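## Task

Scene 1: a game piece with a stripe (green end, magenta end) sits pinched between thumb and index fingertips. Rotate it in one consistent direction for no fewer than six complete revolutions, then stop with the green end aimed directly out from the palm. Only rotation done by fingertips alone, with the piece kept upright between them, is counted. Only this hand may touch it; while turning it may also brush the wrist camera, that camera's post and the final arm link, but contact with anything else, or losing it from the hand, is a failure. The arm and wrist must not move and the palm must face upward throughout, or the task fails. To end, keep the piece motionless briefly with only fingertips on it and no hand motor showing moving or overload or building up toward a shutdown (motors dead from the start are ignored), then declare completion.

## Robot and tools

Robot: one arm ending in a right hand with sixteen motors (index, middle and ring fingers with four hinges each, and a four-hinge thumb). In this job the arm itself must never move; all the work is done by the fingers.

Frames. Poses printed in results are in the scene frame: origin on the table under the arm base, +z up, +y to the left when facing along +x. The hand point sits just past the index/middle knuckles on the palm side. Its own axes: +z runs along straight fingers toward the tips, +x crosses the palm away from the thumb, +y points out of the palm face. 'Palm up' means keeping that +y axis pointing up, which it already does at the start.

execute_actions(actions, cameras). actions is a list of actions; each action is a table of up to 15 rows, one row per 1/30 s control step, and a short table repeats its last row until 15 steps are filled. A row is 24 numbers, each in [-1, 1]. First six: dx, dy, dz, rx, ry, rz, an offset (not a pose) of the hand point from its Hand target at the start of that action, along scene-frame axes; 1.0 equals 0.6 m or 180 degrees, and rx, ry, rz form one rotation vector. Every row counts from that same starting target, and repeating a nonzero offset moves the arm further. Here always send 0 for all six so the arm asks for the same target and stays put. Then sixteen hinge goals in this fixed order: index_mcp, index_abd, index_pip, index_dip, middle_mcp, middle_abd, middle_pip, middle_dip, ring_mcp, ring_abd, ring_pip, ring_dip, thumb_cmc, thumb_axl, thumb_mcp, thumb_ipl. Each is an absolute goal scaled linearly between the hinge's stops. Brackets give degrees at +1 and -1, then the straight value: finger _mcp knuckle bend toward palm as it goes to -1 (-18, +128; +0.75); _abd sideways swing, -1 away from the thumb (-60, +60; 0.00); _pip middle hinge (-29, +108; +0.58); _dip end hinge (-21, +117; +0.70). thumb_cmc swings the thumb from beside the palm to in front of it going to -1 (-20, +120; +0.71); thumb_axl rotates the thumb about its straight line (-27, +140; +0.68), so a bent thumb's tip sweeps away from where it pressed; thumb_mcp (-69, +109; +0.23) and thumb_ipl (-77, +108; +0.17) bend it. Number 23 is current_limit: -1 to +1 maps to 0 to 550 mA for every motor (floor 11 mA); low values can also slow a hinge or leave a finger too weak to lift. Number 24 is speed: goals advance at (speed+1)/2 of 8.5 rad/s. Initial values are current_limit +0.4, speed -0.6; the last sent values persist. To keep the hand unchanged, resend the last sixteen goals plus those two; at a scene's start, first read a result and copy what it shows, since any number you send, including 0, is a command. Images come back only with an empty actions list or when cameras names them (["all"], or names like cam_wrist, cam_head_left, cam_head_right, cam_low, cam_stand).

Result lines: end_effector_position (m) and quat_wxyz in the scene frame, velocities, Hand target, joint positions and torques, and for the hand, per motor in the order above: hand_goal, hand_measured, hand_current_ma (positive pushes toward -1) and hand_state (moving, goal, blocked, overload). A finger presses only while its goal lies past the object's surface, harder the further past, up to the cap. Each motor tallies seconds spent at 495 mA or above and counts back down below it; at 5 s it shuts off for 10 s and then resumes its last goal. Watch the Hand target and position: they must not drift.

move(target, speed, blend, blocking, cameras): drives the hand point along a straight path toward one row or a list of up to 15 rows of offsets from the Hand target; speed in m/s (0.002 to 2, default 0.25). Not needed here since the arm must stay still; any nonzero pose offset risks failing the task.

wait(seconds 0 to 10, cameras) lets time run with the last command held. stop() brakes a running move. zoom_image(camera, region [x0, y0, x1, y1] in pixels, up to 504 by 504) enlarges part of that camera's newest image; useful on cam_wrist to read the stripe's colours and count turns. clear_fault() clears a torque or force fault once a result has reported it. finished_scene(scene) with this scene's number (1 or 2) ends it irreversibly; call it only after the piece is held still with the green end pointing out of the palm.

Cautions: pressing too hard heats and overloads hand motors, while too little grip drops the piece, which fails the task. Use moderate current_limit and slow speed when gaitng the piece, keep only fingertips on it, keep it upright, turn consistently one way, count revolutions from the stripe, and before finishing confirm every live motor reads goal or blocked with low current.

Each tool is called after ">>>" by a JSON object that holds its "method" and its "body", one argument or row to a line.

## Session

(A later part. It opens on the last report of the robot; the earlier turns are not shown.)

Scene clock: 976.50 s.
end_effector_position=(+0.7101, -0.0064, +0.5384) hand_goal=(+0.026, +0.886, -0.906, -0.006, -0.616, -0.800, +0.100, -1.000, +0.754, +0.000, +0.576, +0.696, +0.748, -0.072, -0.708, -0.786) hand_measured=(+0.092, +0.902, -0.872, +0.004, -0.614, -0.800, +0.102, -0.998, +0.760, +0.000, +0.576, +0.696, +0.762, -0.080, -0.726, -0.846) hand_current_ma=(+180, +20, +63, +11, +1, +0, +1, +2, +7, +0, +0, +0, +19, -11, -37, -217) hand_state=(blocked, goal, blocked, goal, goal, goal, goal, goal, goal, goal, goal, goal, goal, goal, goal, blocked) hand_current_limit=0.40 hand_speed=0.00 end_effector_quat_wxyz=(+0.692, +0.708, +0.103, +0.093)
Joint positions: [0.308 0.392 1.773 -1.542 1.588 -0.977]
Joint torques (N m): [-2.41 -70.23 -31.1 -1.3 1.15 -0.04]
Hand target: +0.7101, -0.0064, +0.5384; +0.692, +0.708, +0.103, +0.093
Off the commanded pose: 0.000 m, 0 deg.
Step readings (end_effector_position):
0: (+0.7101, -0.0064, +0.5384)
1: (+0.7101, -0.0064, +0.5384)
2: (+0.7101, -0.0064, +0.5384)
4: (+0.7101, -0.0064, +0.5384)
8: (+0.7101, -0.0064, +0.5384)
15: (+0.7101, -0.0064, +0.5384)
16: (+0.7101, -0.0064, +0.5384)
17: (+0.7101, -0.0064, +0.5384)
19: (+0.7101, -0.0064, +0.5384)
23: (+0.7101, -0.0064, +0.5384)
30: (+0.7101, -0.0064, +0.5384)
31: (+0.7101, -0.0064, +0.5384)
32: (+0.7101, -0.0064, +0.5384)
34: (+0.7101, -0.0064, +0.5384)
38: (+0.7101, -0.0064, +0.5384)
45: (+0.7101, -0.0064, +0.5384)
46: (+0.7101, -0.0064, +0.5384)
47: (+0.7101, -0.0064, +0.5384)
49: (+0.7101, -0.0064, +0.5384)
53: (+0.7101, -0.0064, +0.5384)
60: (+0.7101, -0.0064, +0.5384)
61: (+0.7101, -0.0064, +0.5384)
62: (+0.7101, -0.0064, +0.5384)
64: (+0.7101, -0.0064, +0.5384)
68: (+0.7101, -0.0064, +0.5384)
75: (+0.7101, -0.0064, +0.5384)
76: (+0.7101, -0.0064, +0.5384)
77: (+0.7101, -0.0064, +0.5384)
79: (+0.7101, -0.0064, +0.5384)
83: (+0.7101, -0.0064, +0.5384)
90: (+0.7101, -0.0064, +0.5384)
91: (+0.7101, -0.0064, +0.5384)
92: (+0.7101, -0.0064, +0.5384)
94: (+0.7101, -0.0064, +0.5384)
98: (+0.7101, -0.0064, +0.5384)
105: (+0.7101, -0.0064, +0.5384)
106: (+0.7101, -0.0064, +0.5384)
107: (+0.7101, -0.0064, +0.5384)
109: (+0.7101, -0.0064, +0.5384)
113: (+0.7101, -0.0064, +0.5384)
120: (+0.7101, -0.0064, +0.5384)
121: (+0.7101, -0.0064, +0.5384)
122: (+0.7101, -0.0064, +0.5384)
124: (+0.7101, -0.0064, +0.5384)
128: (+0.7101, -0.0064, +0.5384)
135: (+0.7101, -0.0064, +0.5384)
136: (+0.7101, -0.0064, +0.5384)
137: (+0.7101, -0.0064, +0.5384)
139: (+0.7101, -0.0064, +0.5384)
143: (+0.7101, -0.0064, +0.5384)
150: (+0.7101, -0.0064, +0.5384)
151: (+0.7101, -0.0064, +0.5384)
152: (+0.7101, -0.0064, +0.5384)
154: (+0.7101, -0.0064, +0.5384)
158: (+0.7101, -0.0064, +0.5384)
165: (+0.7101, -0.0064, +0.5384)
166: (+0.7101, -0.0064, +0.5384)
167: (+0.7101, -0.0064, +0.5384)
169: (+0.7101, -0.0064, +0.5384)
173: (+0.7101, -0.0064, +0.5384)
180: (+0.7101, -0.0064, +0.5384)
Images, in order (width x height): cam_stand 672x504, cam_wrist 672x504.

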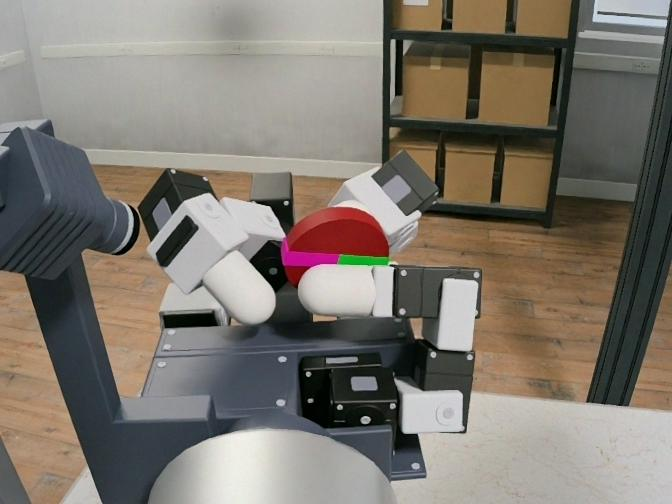

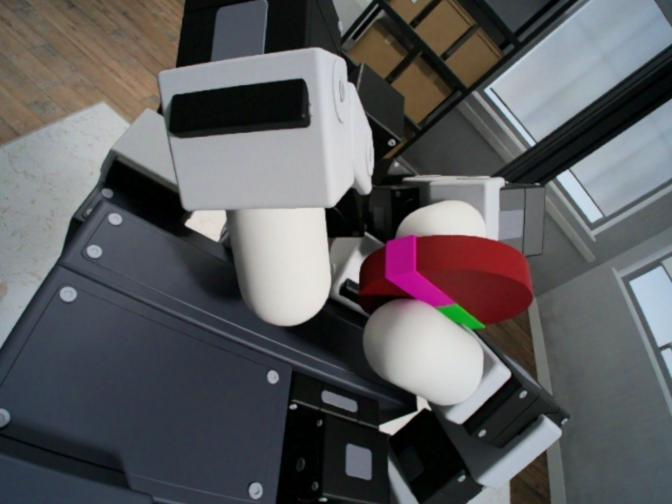

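>>> {"method": "execute_actions", "body": {
  "actions": [
    [[0,0,0,0,0,0,0.026,0.886,-0.906,-0.006,-0.616,-0.7,0.9,-0.4,0.754,0,0.576,0.696,0.748,-0.072,-0.708,-0.786,0.4,0]],
    [[0,0,0,0,0,0,0.026,0.886,-0.906,-0.006,-0.616,0.14,0.9,-0.5,0.754,0,0.576,0.696,0.748,-0.072,-0.708,-0.786,0.4,0]],
    [[0,0,0,0,0,0,0.026,0.886,-0.906,-0.006,-0.616,0.06,0.65,-1.0,0.754,0,0.576,0.696,0.748,-0.072,-0.708,-0.786,0.4,-0.6]],
    [[0,0,0,0,0,0,0.026,0.886,-0.906,-0.006,-0.616,-0.02,0.3,-1.0,0.754,0,0.576,0.696,0.748,-0.072,-0.708,-0.786,0.4,-0.6]],
    [[0,0,0,0,0,0,0.026,0.886,-0.906,-0.006,-0.616,-0.03,0.05,-1.0,0.754,0,0.576,0.696,0.748,-0.072,-0.708,-0.786,0.4,-0.6]],
    [[0,0,0,0,0,0,0.026,0.886,-0.906,-0.006,-0.616,-0.8,0.1,-1,0.754,0,0.576,0.696,0.748,-0.072,-0.708,-0.786,0.4,0]],
    [[0,0,0,0,0,0,0.026,0.886,-0.906,-0.006,-0.616,-0.7,0.9,-0.4,0.754,0,0.576,0.696,0.748,-0.072,-0.708,-0.786,0.4,0]],
    [[0,0,0,0,0,0,0.026,0.886,-0.906,-0.006,-0.616,0.14,0.9,-0.5,0.754,0,0.576,0.696,0.748,-0.072,-0.708,-0.786,0.4,0]],
    [[0,0,0,0,0,0,0.026,0.886,-0.906,-0.006,-0.616,0.06,0.65,-1.0,0.754,0,0.576,0.696,0.748,-0.072,-0.708,-0.786,0.4,-0.6]],
    [[0,0,0,0,0,0,0.026,0.886,-0.906,-0.006,-0.616,-0.02,0.3,-1.0,0.754,0,0.576,0.696,0.748,-0.072,-0.708,-0.786,0.4,-0.6]],
    [[0,0,0,0,0,0,0.026,0.886,-0.906,-0.006,-0.616,-0.03,0.05,-1.0,0.754,0,0.576,0.696,0.748,-0.072,-0.708,-0.786,0.4,-0.6]],
    [[0,0,0,0,0,0,0.026,0.886,-0.906,-0.006,-0.616,-0.8,0.1,-1,0.754,0,0.576,0.696,0.748,-0.072,-0.708,-0.786,0.4,0]]
  ],
  "cameras": ["cam_stand"]
}}

>>> {"method": "execute_actions", "body": {
  "actions": [
    [[0,0,0,0,0,0,0.026,0.886,-0.906,-0.006,-0.616,-0.7,0.9,-0.4,0.754,0,0.576,0.696,0.748,-0.072,-0.708,-0.786,0.4,0]],
    [[0,0,0,0,0,0,0.026,0.886,-0.906,-0.006,-0.616,0.14,0.9,-0.5,0.754,0,0.576,0.696,0.748,-0.072,-0.708,-0.786,0.4,0]],
    [[0,0,0,0,0,0,0.026,0.886,-0.906,-0.006,-0.616,0.06,0.65,-1.0,0.754,0,0.576,0.696,0.748,-0.072,-0.708,-0.786,0.4,-0.6]],
    [[0,0,0,0,0,0,0.026,0.886,-0.906,-0.006,-0.616,-0.02,0.3,-1.0,0.754,0,0.576,0.696,0.748,-0.072,-0.708,-0.786,0.4,-0.6]],
    [[0,0,0,0,0,0,0.026,0.886,-0.906,-0.006,-0.616,-0.03,0.05,-1.0,0.754,0,0.576,0.696,0.748,-0.072,-0.708,-0.786,0.4,-0.6]],
    [[0,0,0,0,0,0,0.026,0.886,-0.906,-0.006,-0.616,-0.8,0.1,-1,0.754,0,0.576,0.696,0.748,-0.072,-0.708,-0.786,0.4,0]],
    [[0,0,0,0,0,0,0.026,0.886,-0.906,-0.006,-0.616,-0.7,0.9,-0.4,0.754,0,0.576,0.696,0.748,-0.072,-0.708,-0.786,0.4,0]],
    [[0,0,0,0,0,0,0.026,0.886,-0.906,-0.006,-0.616,0.14,0.9,-0.5,0.754,0,0.576,0.696,0.748,-0.072,-0.708,-0.786,0.4,0]],
    [[0,0,0,0,0,0,0.026,0.886,-0.906,-0.006,-0.616,0.06,0.65,-1.0,0.754,0,0.576,0.696,0.748,-0.072,-0.708,-0.786,0.4,-0.6]],
    [[0,0,0,0,0,0,0.026,0.886,-0.906,-0.006,-0.616,-0.02,0.3,-1.0,0.754,0,0.576,0.696,0.748,-0.072,-0.708,-0.786,0.4,-0.6]],
    [[0,0,0,0,0,0,0.026,0.886,-0.906,-0.006,-0.616,-0.03,0.05,-1.0,0.754,0,0.576,0.696,0.748,-0.072,-0.708,-0.786,0.4,-0.6]],
    [[0,0,0,0,0,0,0.026,0.886,-0.906,-0.006,-0.616,-0.8,0.1,-1,0.754,0,0.576,0.696,0.748,-0.072,-0.708,-0.786,0.4,0]]
  ],
  "cameras": ["cam_stand"]
}}

>>> {"method": "execute_actions", "body": {
  "actions": [
    [[0,0,0,0,0,0,0.026,0.886,-0.906,-0.006,-0.616,-0.7,0.9,-0.4,0.754,0,0.576,0.696,0.748,-0.072,-0.708,-0.786,0.4,0]],
    [[0,0,0,0,0,0,0.026,0.886,-0.906,-0.006,-0.616,0.14,0.9,-0.5,0.754,0,0.576,0.696,0.748,-0.072,-0.708,-0.786,0.4,0]],
    [[0,0,0,0,0,0,0.026,0.886,-0.906,-0.006,-0.616,0.06,0.65,-1.0,0.754,0,0.576,0.696,0.748,-0.072,-0.708,-0.786,0.4,-0.6]],
    [[0,0,0,0,0,0,0.026,0.886,-0.906,-0.006,-0.616,-0.02,0.3,-1.0,0.754,0,0.576,0.696,0.748,-0.072,-0.708,-0.786,0.4,-0.6]],
    [[0,0,0,0,0,0,0.026,0.886,-0.906,-0.006,-0.616,-0.03,0.05,-1.0,0.754,0,0.576,0.696,0.748,-0.072,-0.708,-0.786,0.4,-0.6]],
    [[0,0,0,0,0,0,0.026,0.886,-0.906,-0.006,-0.616,-0.8,0.1,-1,0.754,0,0.576,0.696,0.748,-0.072,-0.708,-0.786,0.4,0]],
    [[0,0,0,0,0,0,0.026,0.886,-0.906,-0.006,-0.616,-0.7,0.9,-0.4,0.754,0,0.576,0.696,0.748,-0.072,-0.708,-0.786,0.4,0]],
    [[0,0,0,0,0,0,0.026,0.886,-0.906,-0.006,-0.616,0.14,0.9,-0.5,0.754,0,0.576,0.696,0.748,-0.072,-0.708,-0.786,0.4,0]],
    [[0,0,0,0,0,0,0.026,0.886,-0.906,-0.006,-0.616,0.06,0.65,-1.0,0.754,0,0.576,0.696,0.748,-0.072,-0.708,-0.786,0.4,-0.6]],
    [[0,0,0,0,0,0,0.026,0.886,-0.906,-0.006,-0.616,-0.02,0.3,-1.0,0.754,0,0.576,0.696,0.748,-0.072,-0.708,-0.786,0.4,-0.6]],
    [[0,0,0,0,0,0,0.026,0.886,-0.906,-0.006,-0.616,-0.03,0.05,-1.0,0.754,0,0.576,0.696,0.748,-0.072,-0.708,-0.786,0.4,-0.6]],
    [[0,0,0,0,0,0,0.026,0.886,-0.906,-0.006,-0.616,-0.8,0.1,-1,0.754,0,0.576,0.696,0.748,-0.072,-0.708,-0.786,0.4,0]]
  ],
  "cameras": ["cam_stand"]
}}

>>> {"method": "execute_actions", "body": {
  "actions": [
    [[0,0,0,0,0,0,0.026,0.886,-0.906,-0.006,-0.616,-0.7,0.9,-0.4,0.754,0,0.576,0.696,0.748,-0.072,-0.708,-0.786,0.4,0]],
    [[0,0,0,0,0,0,0.026,0.886,-0.906,-0.006,-0.616,0.14,0.9,-0.5,0.754,0,0.576,0.696,0.748,-0.072,-0.708,-0.786,0.4,0]],
    [[0,0,0,0,0,0,0.026,0.886,-0.906,-0.006,-0.616,0.06,0.65,-1.0,0.754,0,0.576,0.696,0.748,-0.072,-0.708,-0.786,0.4,-0.6]],
    [[0,0,0,0,0,0,0.026,0.886,-0.906,-0.006,-0.616,-0.02,0.3,-1.0,0.754,0,0.576,0.696,0.748,-0.072,-0.708,-0.786,0.4,-0.6]],
    [[0,0,0,0,0,0,0.026,0.886,-0.906,-0.006,-0.616,-0.03,0.05,-1.0,0.754,0,0.576,0.696,0.748,-0.072,-0.708,-0.786,0.4,-0.6]],
    [[0,0,0,0,0,0,0.026,0.886,-0.906,-0.006,-0.616,-0.8,0.1,-1,0.754,0,0.576,0.696,0.748,-0.072,-0.708,-0.786,0.4,0]],
    [[0,0,0,0,0,0,0.026,0.886,-0.906,-0.006,-0.616,-0.7,0.9,-0.4,0.754,0,0.576,0.696,0.748,-0.072,-0.708,-0.786,0.4,0]],
    [[0,0,0,0,0,0,0.026,0.886,-0.906,-0.006,-0.616,0.14,0.9,-0.5,0.754,0,0.576,0.696,0.748,-0.072,-0.708,-0.786,0.4,0]],
    [[0,0,0,0,0,0,0.026,0.886,-0.906,-0.006,-0.616,0.06,0.65,-1.0,0.754,0,0.576,0.696,0.748,-0.072,-0.708,-0.786,0.4,-0.6]],
    [[0,0,0,0,0,0,0.026,0.886,-0.906,-0.006,-0.616,-0.02,0.3,-1.0,0.754,0,0.576,0.696,0.748,-0.072,-0.708,-0.786,0.4,-0.6]],
    [[0,0,0,0,0,0,0.026,0.886,-0.906,-0.006,-0.616,-0.03,0.05,-1.0,0.754,0,0.576,0.696,0.748,-0.072,-0.708,-0.786,0.4,-0.6]],
    [[0,0,0,0,0,0,0.026,0.886,-0.906,-0.006,-0.616,-0.8,0.1,-1,0.754,0,0.576,0.696,0.748,-0.072,-0.708,-0.786,0.4,0]]
  ],
  "cameras": ["cam_stand"]
}}

>>> {"method": "execute_actions", "body": {
  "actions": [
    [[0,0,0,0,0,0,0.026,0.886,-0.906,-0.006,-0.616,-0.7,0.9,-0.4,0.754,0,0.576,0.696,0.748,-0.072,-0.708,-0.786,0.4,0]],
    [[0,0,0,0,0,0,0.026,0.886,-0.906,-0.006,-0.616,0.14,0.9,-0.5,0.754,0,0.576,0.696,0.748,-0.072,-0.708,-0.786,0.4,0]],
    [[0,0,0,0,0,0,0.026,0.886,-0.906,-0.006,-0.616,0.06,0.65,-1.0,0.754,0,0.576,0.696,0.748,-0.072,-0.708,-0.786,0.4,-0.6]],
    [[0,0,0,0,0,0,0.026,0.886,-0.906,-0.006,-0.616,-0.02,0.3,-1.0,0.754,0,0.576,0.696,0.748,-0.072,-0.708,-0.786,0.4,-0.6]],
    [[0,0,0,0,0,0,0.026,0.886,-0.906,-0.006,-0.616,-0.03,0.05,-1.0,0.754,0,0.576,0.696,0.748,-0.072,-0.708,-0.786,0.4,-0.6]],
    [[0,0,0,0,0,0,0.026,0.886,-0.906,-0.006,-0.616,-0.8,0.1,-1,0.754,0,0.576,0.696,0.748,-0.072,-0.708,-0.786,0.4,0]],
    [[0,0,0,0,0,0,0.026,0.886,-0.906,-0.006,-0.616,-0.7,0.9,-0.4,0.754,0,0.576,0.696,0.748,-0.072,-0.708,-0.786,0.4,0]],
    [[0,0,0,0,0,0,0.026,0.886,-0.906,-0.006,-0.616,0.14,0.9,-0.5,0.754,0,0.576,0.696,0.748,-0.072,-0.708,-0.786,0.4,0]],
    [[0,0,0,0,0,0,0.026,0.886,-0.906,-0.006,-0.616,0.06,0.65,-1.0,0.754,0,0.576,0.696,0.748,-0.072,-0.708,-0.786,0.4,-0.6]],
    [[0,0,0,0,0,0,0.026,0.886,-0.906,-0.006,-0.616,-0.02,0.3,-1.0,0.754,0,0.576,0.696,0.748,-0.072,-0.708,-0.786,0.4,-0.6]],
    [[0,0,0,0,0,0,0.026,0.886,-0.906,-0.006,-0.616,-0.03,0.05,-1.0,0.754,0,0.576,0.696,0.748,-0.072,-0.708,-0.786,0.4,-0.6]],
    [[0,0,0,0,0,0,0.026,0.886,-0.906,-0.006,-0.616,-0.8,0.1,-1,0.754,0,0.576,0.696,0.748,-0.072,-0.708,-0.786,0.4,0]]
  ],
  "cameras": ["cam_stand"]
}}

>>> {"method": "execute_actions", "body": {
  "actions": [
    [[0,0,0,0,0,0,0.026,0.886,-0.906,-0.006,-0.616,-0.7,0.9,-0.4,0.754,0,0.576,0.696,0.748,-0.072,-0.708,-0.786,0.4,0]],
    [[0,0,0,0,0,0,0.026,0.886,-0.906,-0.006,-0.616,0.14,0.9,-0.5,0.754,0,0.576,0.696,0.748,-0.072,-0.708,-0.786,0.4,0]],
    [[0,0,0,0,0,0,0.026,0.886,-0.906,-0.006,-0.616,0.06,0.65,-1.0,0.754,0,0.576,0.696,0.748,-0.072,-0.708,-0.786,0.4,-0.6]],
    [[0,0,0,0,0,0,0.026,0.886,-0.906,-0.006,-0.616,-0.02,0.3,-1.0,0.754,0,0.576,0.696,0.748,-0.072,-0.708,-0.786,0.4,-0.6]],
    [[0,0,0,0,0,0,0.026,0.886,-0.906,-0.006,-0.616,-0.03,0.05,-1.0,0.754,0,0.576,0.696,0.748,-0.072,-0.708,-0.786,0.4,-0.6]],
    [[0,0,0,0,0,0,0.026,0.886,-0.906,-0.006,-0.616,-0.8,0.1,-1,0.754,0,0.576,0.696,0.748,-0.072,-0.708,-0.786,0.4,0]],
    [[0,0,0,0,0,0,0.026,0.886,-0.906,-0.006,-0.616,-0.7,0.9,-0.4,0.754,0,0.576,0.696,0.748,-0.072,-0.708,-0.786,0.4,0]],
    [[0,0,0,0,0,0,0.026,0.886,-0.906,-0.006,-0.616,0.14,0.9,-0.5,0.754,0,0.576,0.696,0.748,-0.072,-0.708,-0.786,0.4,0]],
    [[0,0,0,0,0,0,0.026,0.886,-0.906,-0.006,-0.616,0.06,0.65,-1.0,0.754,0,0.576,0.696,0.748,-0.072,-0.708,-0.786,0.4,-0.6]],
    [[0,0,0,0,0,0,0.026,0.886,-0.906,-0.006,-0.616,-0.02,0.3,-1.0,0.754,0,0.576,0.696,0.748,-0.072,-0.708,-0.786,0.4,-0.6]],
    [[0,0,0,0,0,0,0.026,0.886,-0.906,-0.006,-0.616,-0.03,0.05,-1.0,0.754,0,0.576,0.696,0.748,-0.072,-0.708,-0.786,0.4,-0.6]],
    [[0,0,0,0,0,0,0.026,0.886,-0.906,-0.006,-0.616,-0.8,0.1,-1,0.754,0,0.576,0.696,0.748,-0.072,-0.708,-0.786,0.4,0]]
  ],
  "cameras": ["cam_stand","cam_wrist"]
}}

Scene clock: 1119.67 s.
end_effector_position=(+0.7101, -0.0064, +0.5384) hand_goal=(+0.026, +0.886, -0.906, -0.006, -0.616, -0.800, +0.100, -1.000, +0.754, +0.000, +0.576, +0.696, +0.748, -0.072, -0.708, -0.786) hand_measured=(+0.092, +0.902, -0.872, +0.004, -0.614, -0.800, +0.102, -0.998, +0.760, +0.000, +0.576, +0.696, +0.762, -0.080, -0.726, -0.846) hand_current_ma=(+180, +20, +63, +11, +1, +0, +1, +2, +7, +0, +0, +0, +19, -11, -36, -217) hand_state=(blocked, goal, blocked, goal, goal, goal, goal, goal, goal, goal, goal, goal, goal, goal, goal, blocked) hand_current_limit=0.40 hand_speed=0.00 end_effector_quat_wxyz=(+0.692, +0.708, +0.103, +0.093)
Joint positions: [0.308 0.392 1.773 -1.542 1.588 -0.977]
Joint torques (N m): [-2.63 -69.94 -31.08 -1.33 1.14 -0.04]
Hand target: +0.7101, -0.0064, +0.5384; +0.692, +0.708, +0.103, +0.093
Off the commanded pose: 0.000 m, 0 deg.
Step readings (end_effector_position):
0: (+0.7101, -0.0064, +0.5384)
1: (+0.7101, -0.0064, +0.5384)
2: (+0.7101, -0.0064, +0.5384)
4: (+0.7101, -0.0064, +0.5384)
8: (+0.7101, -0.0064, +0.5384)
15: (+0.7101, -0.0064, +0.5384)
16: (+0.7101, -0.0064, +0.5384)
17: (+0.7101, -0.0064, +0.5384)
19: (+0.7101, -0.0064, +0.5384)
23: (+0.7101, -0.0064, +0.5384)
30: (+0.7101, -0.0064, +0.5384)
31: (+0.7101, -0.0064, +0.5384)
32: (+0.7101, -0.0064, +0.5384)
34: (+0.7101, -0.0064, +0.5384)
38: (+0.7101, -0.0064, +0.5384)
45: (+0.7101, -0.0064, +0.5384)
46: (+0.7101, -0.0064, +0.5384)
47: (+0.7101, -0.0064, +0.5384)
49: (+0.7101, -0.0064, +0.5384)
53: (+0.7101, -0.0064, +0.5384)
60: (+0.7101, -0.0064, +0.5384)
61: (+0.7101, -0.0064, +0.5384)
62: (+0.7101, -0.0064, +0.5384)
64: (+0.7101, -0.0064, +0.5384)
68: (+0.7101, -0.0064, +0.5384)
75: (+0.7101, -0.0064, +0.5384)
76: (+0.7101, -0.0064, +0.5384)
77: (+0.7101, -0.0064, +0.5384)
79: (+0.7101, -0.0064, +0.5384)
83: (+0.7101, -0.0064, +0.5384)
90: (+0.7101, -0.0064, +0.5384)
91: (+0.7101, -0.0064, +0.5384)
92: (+0.7101, -0.0064, +0.5384)
94: (+0.7101, -0.0064, +0.5384)
98: (+0.7101, -0.0064, +0.5384)
105: (+0.7101, -0.0064, +0.5384)
106: (+0.7101, -0.0064, +0.5384)
107: (+0.7101, -0.0064, +0.5384)
109: (+0.7101, -0.0064, +0.5384)
113: (+0.7101, -0.0064, +0.5384)
120: (+0.7101, -0.0064, +0.5384)
121: (+0.7101, -0.0064, +0.5384)
122: (+0.7101, -0.0064, +0.5384)
124: (+0.7101, -0.0064, +0.5384)
128: (+0.7101, -0.0064, +0.5384)
135: (+0.7101, -0.0064, +0.5384)
136: (+0.7101, -0.0064, +0.5384)
137: (+0.7101, -0.0064, +0.5384)
139: (+0.7101, -0.0064, +0.5384)
143: (+0.7101, -0.0064, +0.5384)
150: (+0.7101, -0.0064, +0.5384)
151: (+0.7101, -0.0064, +0.5384)
152: (+0.7101, -0.0064, +0.5384)
154: (+0.7101, -0.0064, +0.5384)
158: (+0.7101, -0.0064, +0.5384)
165: (+0.7101, -0.0064, +0.5384)
166: (+0.7101, -0.0064, +0.5384)
167: (+0.7101, -0.0064, +0.5384)
169: (+0.7101, -0.0064, +0.5384)
173: (+0.7101, -0.0064, +0.5384)
180: (+0.7101, -0.0064, +0.5384)
Images, in order (width x height): cam_stand 672x504.

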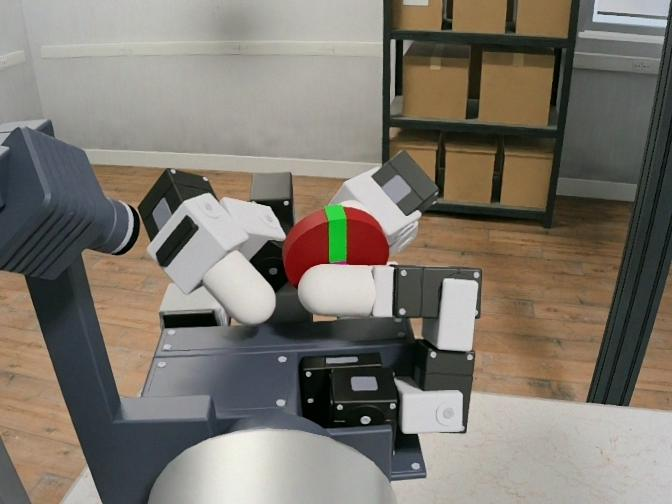

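Scene clock: 1125.87 s.
end_effector_position=(+0.7101, -0.0064, +0.5384) hand_goal=(+0.026, +0.886, -0.906, -0.006, -0.616, -0.800, +0.100, -1.000, +0.754, +0.000, +0.576, +0.696, +0.748, -0.072, -0.708, -0.786) hand_measured=(+0.092, +0.902, -0.872, +0.004, -0.614, -0.800, +0.102, -0.998, +0.760, +0.000, +0.576, +0.696, +0.762, -0.080, -0.726, -0.844) hand_current_ma=(+180, +20, +65, +11, +1, +0, +1, +2, +7, +0, +0, +0, +18, -11, -37, -217) hand_state=(blocked, goal, blocked, goal, goal, goal, goal, goal, goal, goal, goal, goal, goal, goal, goal, blocked) hand_current_limit=0.40 hand_speed=0.00 end_effector_quat_wxyz=(+0.692, +0.708, +0.103, +0.093)
Joint positions: [0.308 0.392 1.773 -1.542 1.588 -0.977]
Joint torques (N m): [-2.57 -69.85 -31.02 -1.32 1.13 -0.04]
Hand target: +0.7101, -0.0064, +0.5384; +0.692, +0.708, +0.103, +0.093
Off the commanded pose: 0.000 m, 0 deg.
Step readings (end_effector_position):
0: (+0.7101, -0.0064, +0.5384)
1: (+0.7101, -0.0064, +0.5384)
2: (+0.7101, -0.0064, +0.5384)
4: (+0.7101, -0.0064, +0.5384)
8: (+0.7101, -0.0064, +0.5384)
15: (+0.7101, -0.0064, +0.5384)
16: (+0.7101, -0.0064, +0.5384)
17: (+0.7101, -0.0064, +0.5384)
19: (+0.7101, -0.0064, +0.5384)
23: (+0.7101, -0.0064, +0.5384)
30: (+0.7101, -0.0064, +0.5384)
31: (+0.7101, -0.0064, +0.5384)
32: (+0.7101, -0.0064, +0.5384)
34: (+0.7101, -0.0064, +0.5384)
38: (+0.7101, -0.0064, +0.5384)
45: (+0.7101, -0.0064, +0.5384)
46: (+0.7101, -0.0064, +0.5384)
47: (+0.7101, -0.0064, +0.5384)
49: (+0.7101, -0.0064, +0.5384)
53: (+0.7101, -0.0064, +0.5384)
60: (+0.7101, -0.0064, +0.5384)
61: (+0.7101, -0.0064, +0.5384)
62: (+0.7101, -0.0064, +0.5384)
64: (+0.7101, -0.0064, +0.5384)
68: (+0.7101, -0.0064, +0.5384)
75: (+0.7101, -0.0064, +0.5384)
76: (+0.7101, -0.0064, +0.5384)
77: (+0.7101, -0.0064, +0.5384)
79: (+0.7101, -0.0064, +0.5384)
83: (+0.7101, -0.0064, +0.5384)
90: (+0.7101, -0.0064, +0.5384)
91: (+0.7101, -0.0064, +0.5384)
92: (+0.7101, -0.0064, +0.5384)
94: (+0.7101, -0.0064, +0.5384)
98: (+0.7101, -0.0064, +0.5384)
105: (+0.7101, -0.0064, +0.5384)
106: (+0.7101, -0.0064, +0.5384)
107: (+0.7101, -0.0064, +0.5384)
109: (+0.7101, -0.0064, +0.5384)
113: (+0.7101, -0.0064, +0.5384)
120: (+0.7101, -0.0064, +0.5384)
121: (+0.7101, -0.0064, +0.5384)
122: (+0.7101, -0.0064, +0.5384)
124: (+0.7101, -0.0064, +0.5384)
128: (+0.7101, -0.0064, +0.5384)
135: (+0.7101, -0.0064, +0.5384)
136: (+0.7101, -0.0064, +0.5384)
137: (+0.7101, -0.0064, +0.5384)
139: (+0.7101, -0.0064, +0.5384)
143: (+0.7101, -0.0064, +0.5384)
150: (+0.7101, -0.0064, +0.5384)
151: (+0.7101, -0.0064, +0.5384)
152: (+0.7101, -0.0064, +0.5384)
154: (+0.7101, -0.0064, +0.5384)
158: (+0.7101, -0.0064, +0.5384)
165: (+0.7101, -0.0064, +0.5384)
166: (+0.7101, -0.0064, +0.5384)
167: (+0.7101, -0.0064, +0.5384)
169: (+0.7101, -0.0064, +0.5384)
173: (+0.7101, -0.0064, +0.5384)
180: (+0.7101, -0.0064, +0.5384)
Images, in order (width x height): cam_stand 672x504.

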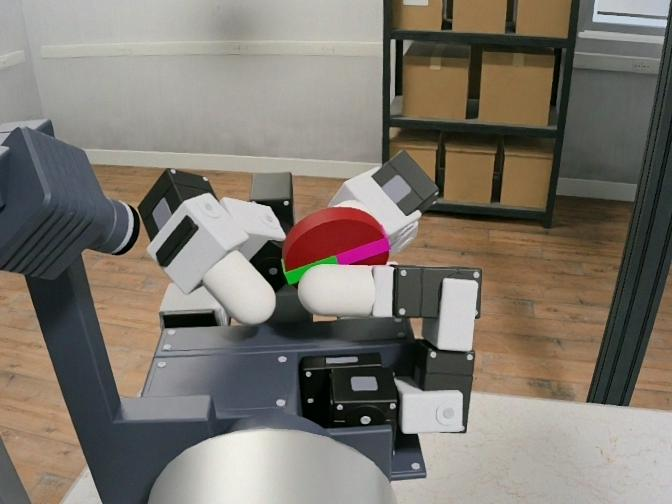

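Scene clock: 1132.07 s.
end_effector_position=(+0.7101, -0.0064, +0.5384) hand_goal=(+0.026, +0.886, -0.906, -0.006, -0.616, -0.800, +0.100, -1.000, +0.754, +0.000, +0.576, +0.696, +0.748, -0.072, -0.708, -0.786) hand_measured=(+0.092, +0.902, -0.872, +0.004, -0.614, -0.800, +0.102, -0.998, +0.760, +0.000, +0.576, +0.696, +0.762, -0.080, -0.726, -0.846) hand_current_ma=(+180, +20, +64, +11, +1, +0, +1, +2, +7, +0, +0, +0, +19, -11, -37, -218) hand_state=(blocked, goal, blocked, goal, goal, goal, goal, goal, goal, goal, goal, goal, goal, goal, goal, blocked) hand_current_limit=0.40 hand_speed=0.00 end_effector_quat_wxyz=(+0.692, +0.708, +0.103, +0.093)
Joint positions: [0.308 0.392 1.773 -1.542 1.588 -0.977]
Joint torques (N m): [-2.52 -70.31 -30.98 -1.31 1.13 -0.03]
Hand target: +0.7101, -0.0064, +0.5384; +0.692, +0.708, +0.103, +0.093
Off the commanded pose: 0.000 m, 0 deg.
Step readings (end_effector_position):
0: (+0.7101, -0.0064, +0.5384)
1: (+0.7101, -0.0064, +0.5384)
2: (+0.7101, -0.0064, +0.5384)
4: (+0.7101, -0.0064, +0.5384)
8: (+0.7101, -0.0064, +0.5384)
15: (+0.7101, -0.0064, +0.5384)
16: (+0.7101, -0.0064, +0.5384)
17: (+0.7101, -0.0064, +0.5384)
19: (+0.7101, -0.0064, +0.5384)
23: (+0.7101, -0.0064, +0.5384)
30: (+0.7101, -0.0064, +0.5384)
31: (+0.7101, -0.0064, +0.5384)
32: (+0.7101, -0.0064, +0.5384)
34: (+0.7101, -0.0064, +0.5384)
38: (+0.7101, -0.0064, +0.5384)
45: (+0.7101, -0.0064, +0.5384)
46: (+0.7101, -0.0064, +0.5384)
47: (+0.7101, -0.0064, +0.5384)
49: (+0.7101, -0.0064, +0.5384)
53: (+0.7101, -0.0064, +0.5384)
60: (+0.7101, -0.0064, +0.5384)
61: (+0.7101, -0.0064, +0.5384)
62: (+0.7101, -0.0064, +0.5384)
64: (+0.7101, -0.0064, +0.5384)
68: (+0.7101, -0.0064, +0.5384)
75: (+0.7101, -0.0064, +0.5384)
76: (+0.7101, -0.0064, +0.5384)
77: (+0.7101, -0.0064, +0.5384)
79: (+0.7101, -0.0064, +0.5384)
83: (+0.7101, -0.0064, +0.5384)
90: (+0.7101, -0.0064, +0.5384)
91: (+0.7101, -0.0064, +0.5384)
92: (+0.7101, -0.0064, +0.5384)
94: (+0.7101, -0.0064, +0.5384)
98: (+0.7101, -0.0064, +0.5384)
105: (+0.7101, -0.0064, +0.5384)
106: (+0.7101, -0.0064, +0.5384)
107: (+0.7101, -0.0064, +0.5384)
109: (+0.7101, -0.0064, +0.5384)
113: (+0.7101, -0.0064, +0.5384)
120: (+0.7101, -0.0064, +0.5384)
121: (+0.7101, -0.0064, +0.5384)
122: (+0.7101, -0.0064, +0.5384)
124: (+0.7101, -0.0064, +0.5384)
128: (+0.7101, -0.0064, +0.5384)
135: (+0.7101, -0.0064, +0.5384)
136: (+0.7101, -0.0064, +0.5384)
137: (+0.7101, -0.0064, +0.5384)
139: (+0.7101, -0.0064, +0.5384)
143: (+0.7101, -0.0064, +0.5384)
150: (+0.7101, -0.0064, +0.5384)
151: (+0.7101, -0.0064, +0.5384)
152: (+0.7101, -0.0064, +0.5384)
154: (+0.7101, -0.0064, +0.5384)
158: (+0.7101, -0.0064, +0.5384)
165: (+0.7101, -0.0064, +0.5384)
166: (+0.7101, -0.0064, +0.5384)
167: (+0.7101, -0.0064, +0.5384)
169: (+0.7101, -0.0064, +0.5384)
173: (+0.7101, -0.0064, +0.5384)
180: (+0.7101, -0.0064, +0.5384)
Images, in order (width x height): cam_stand 672x504.

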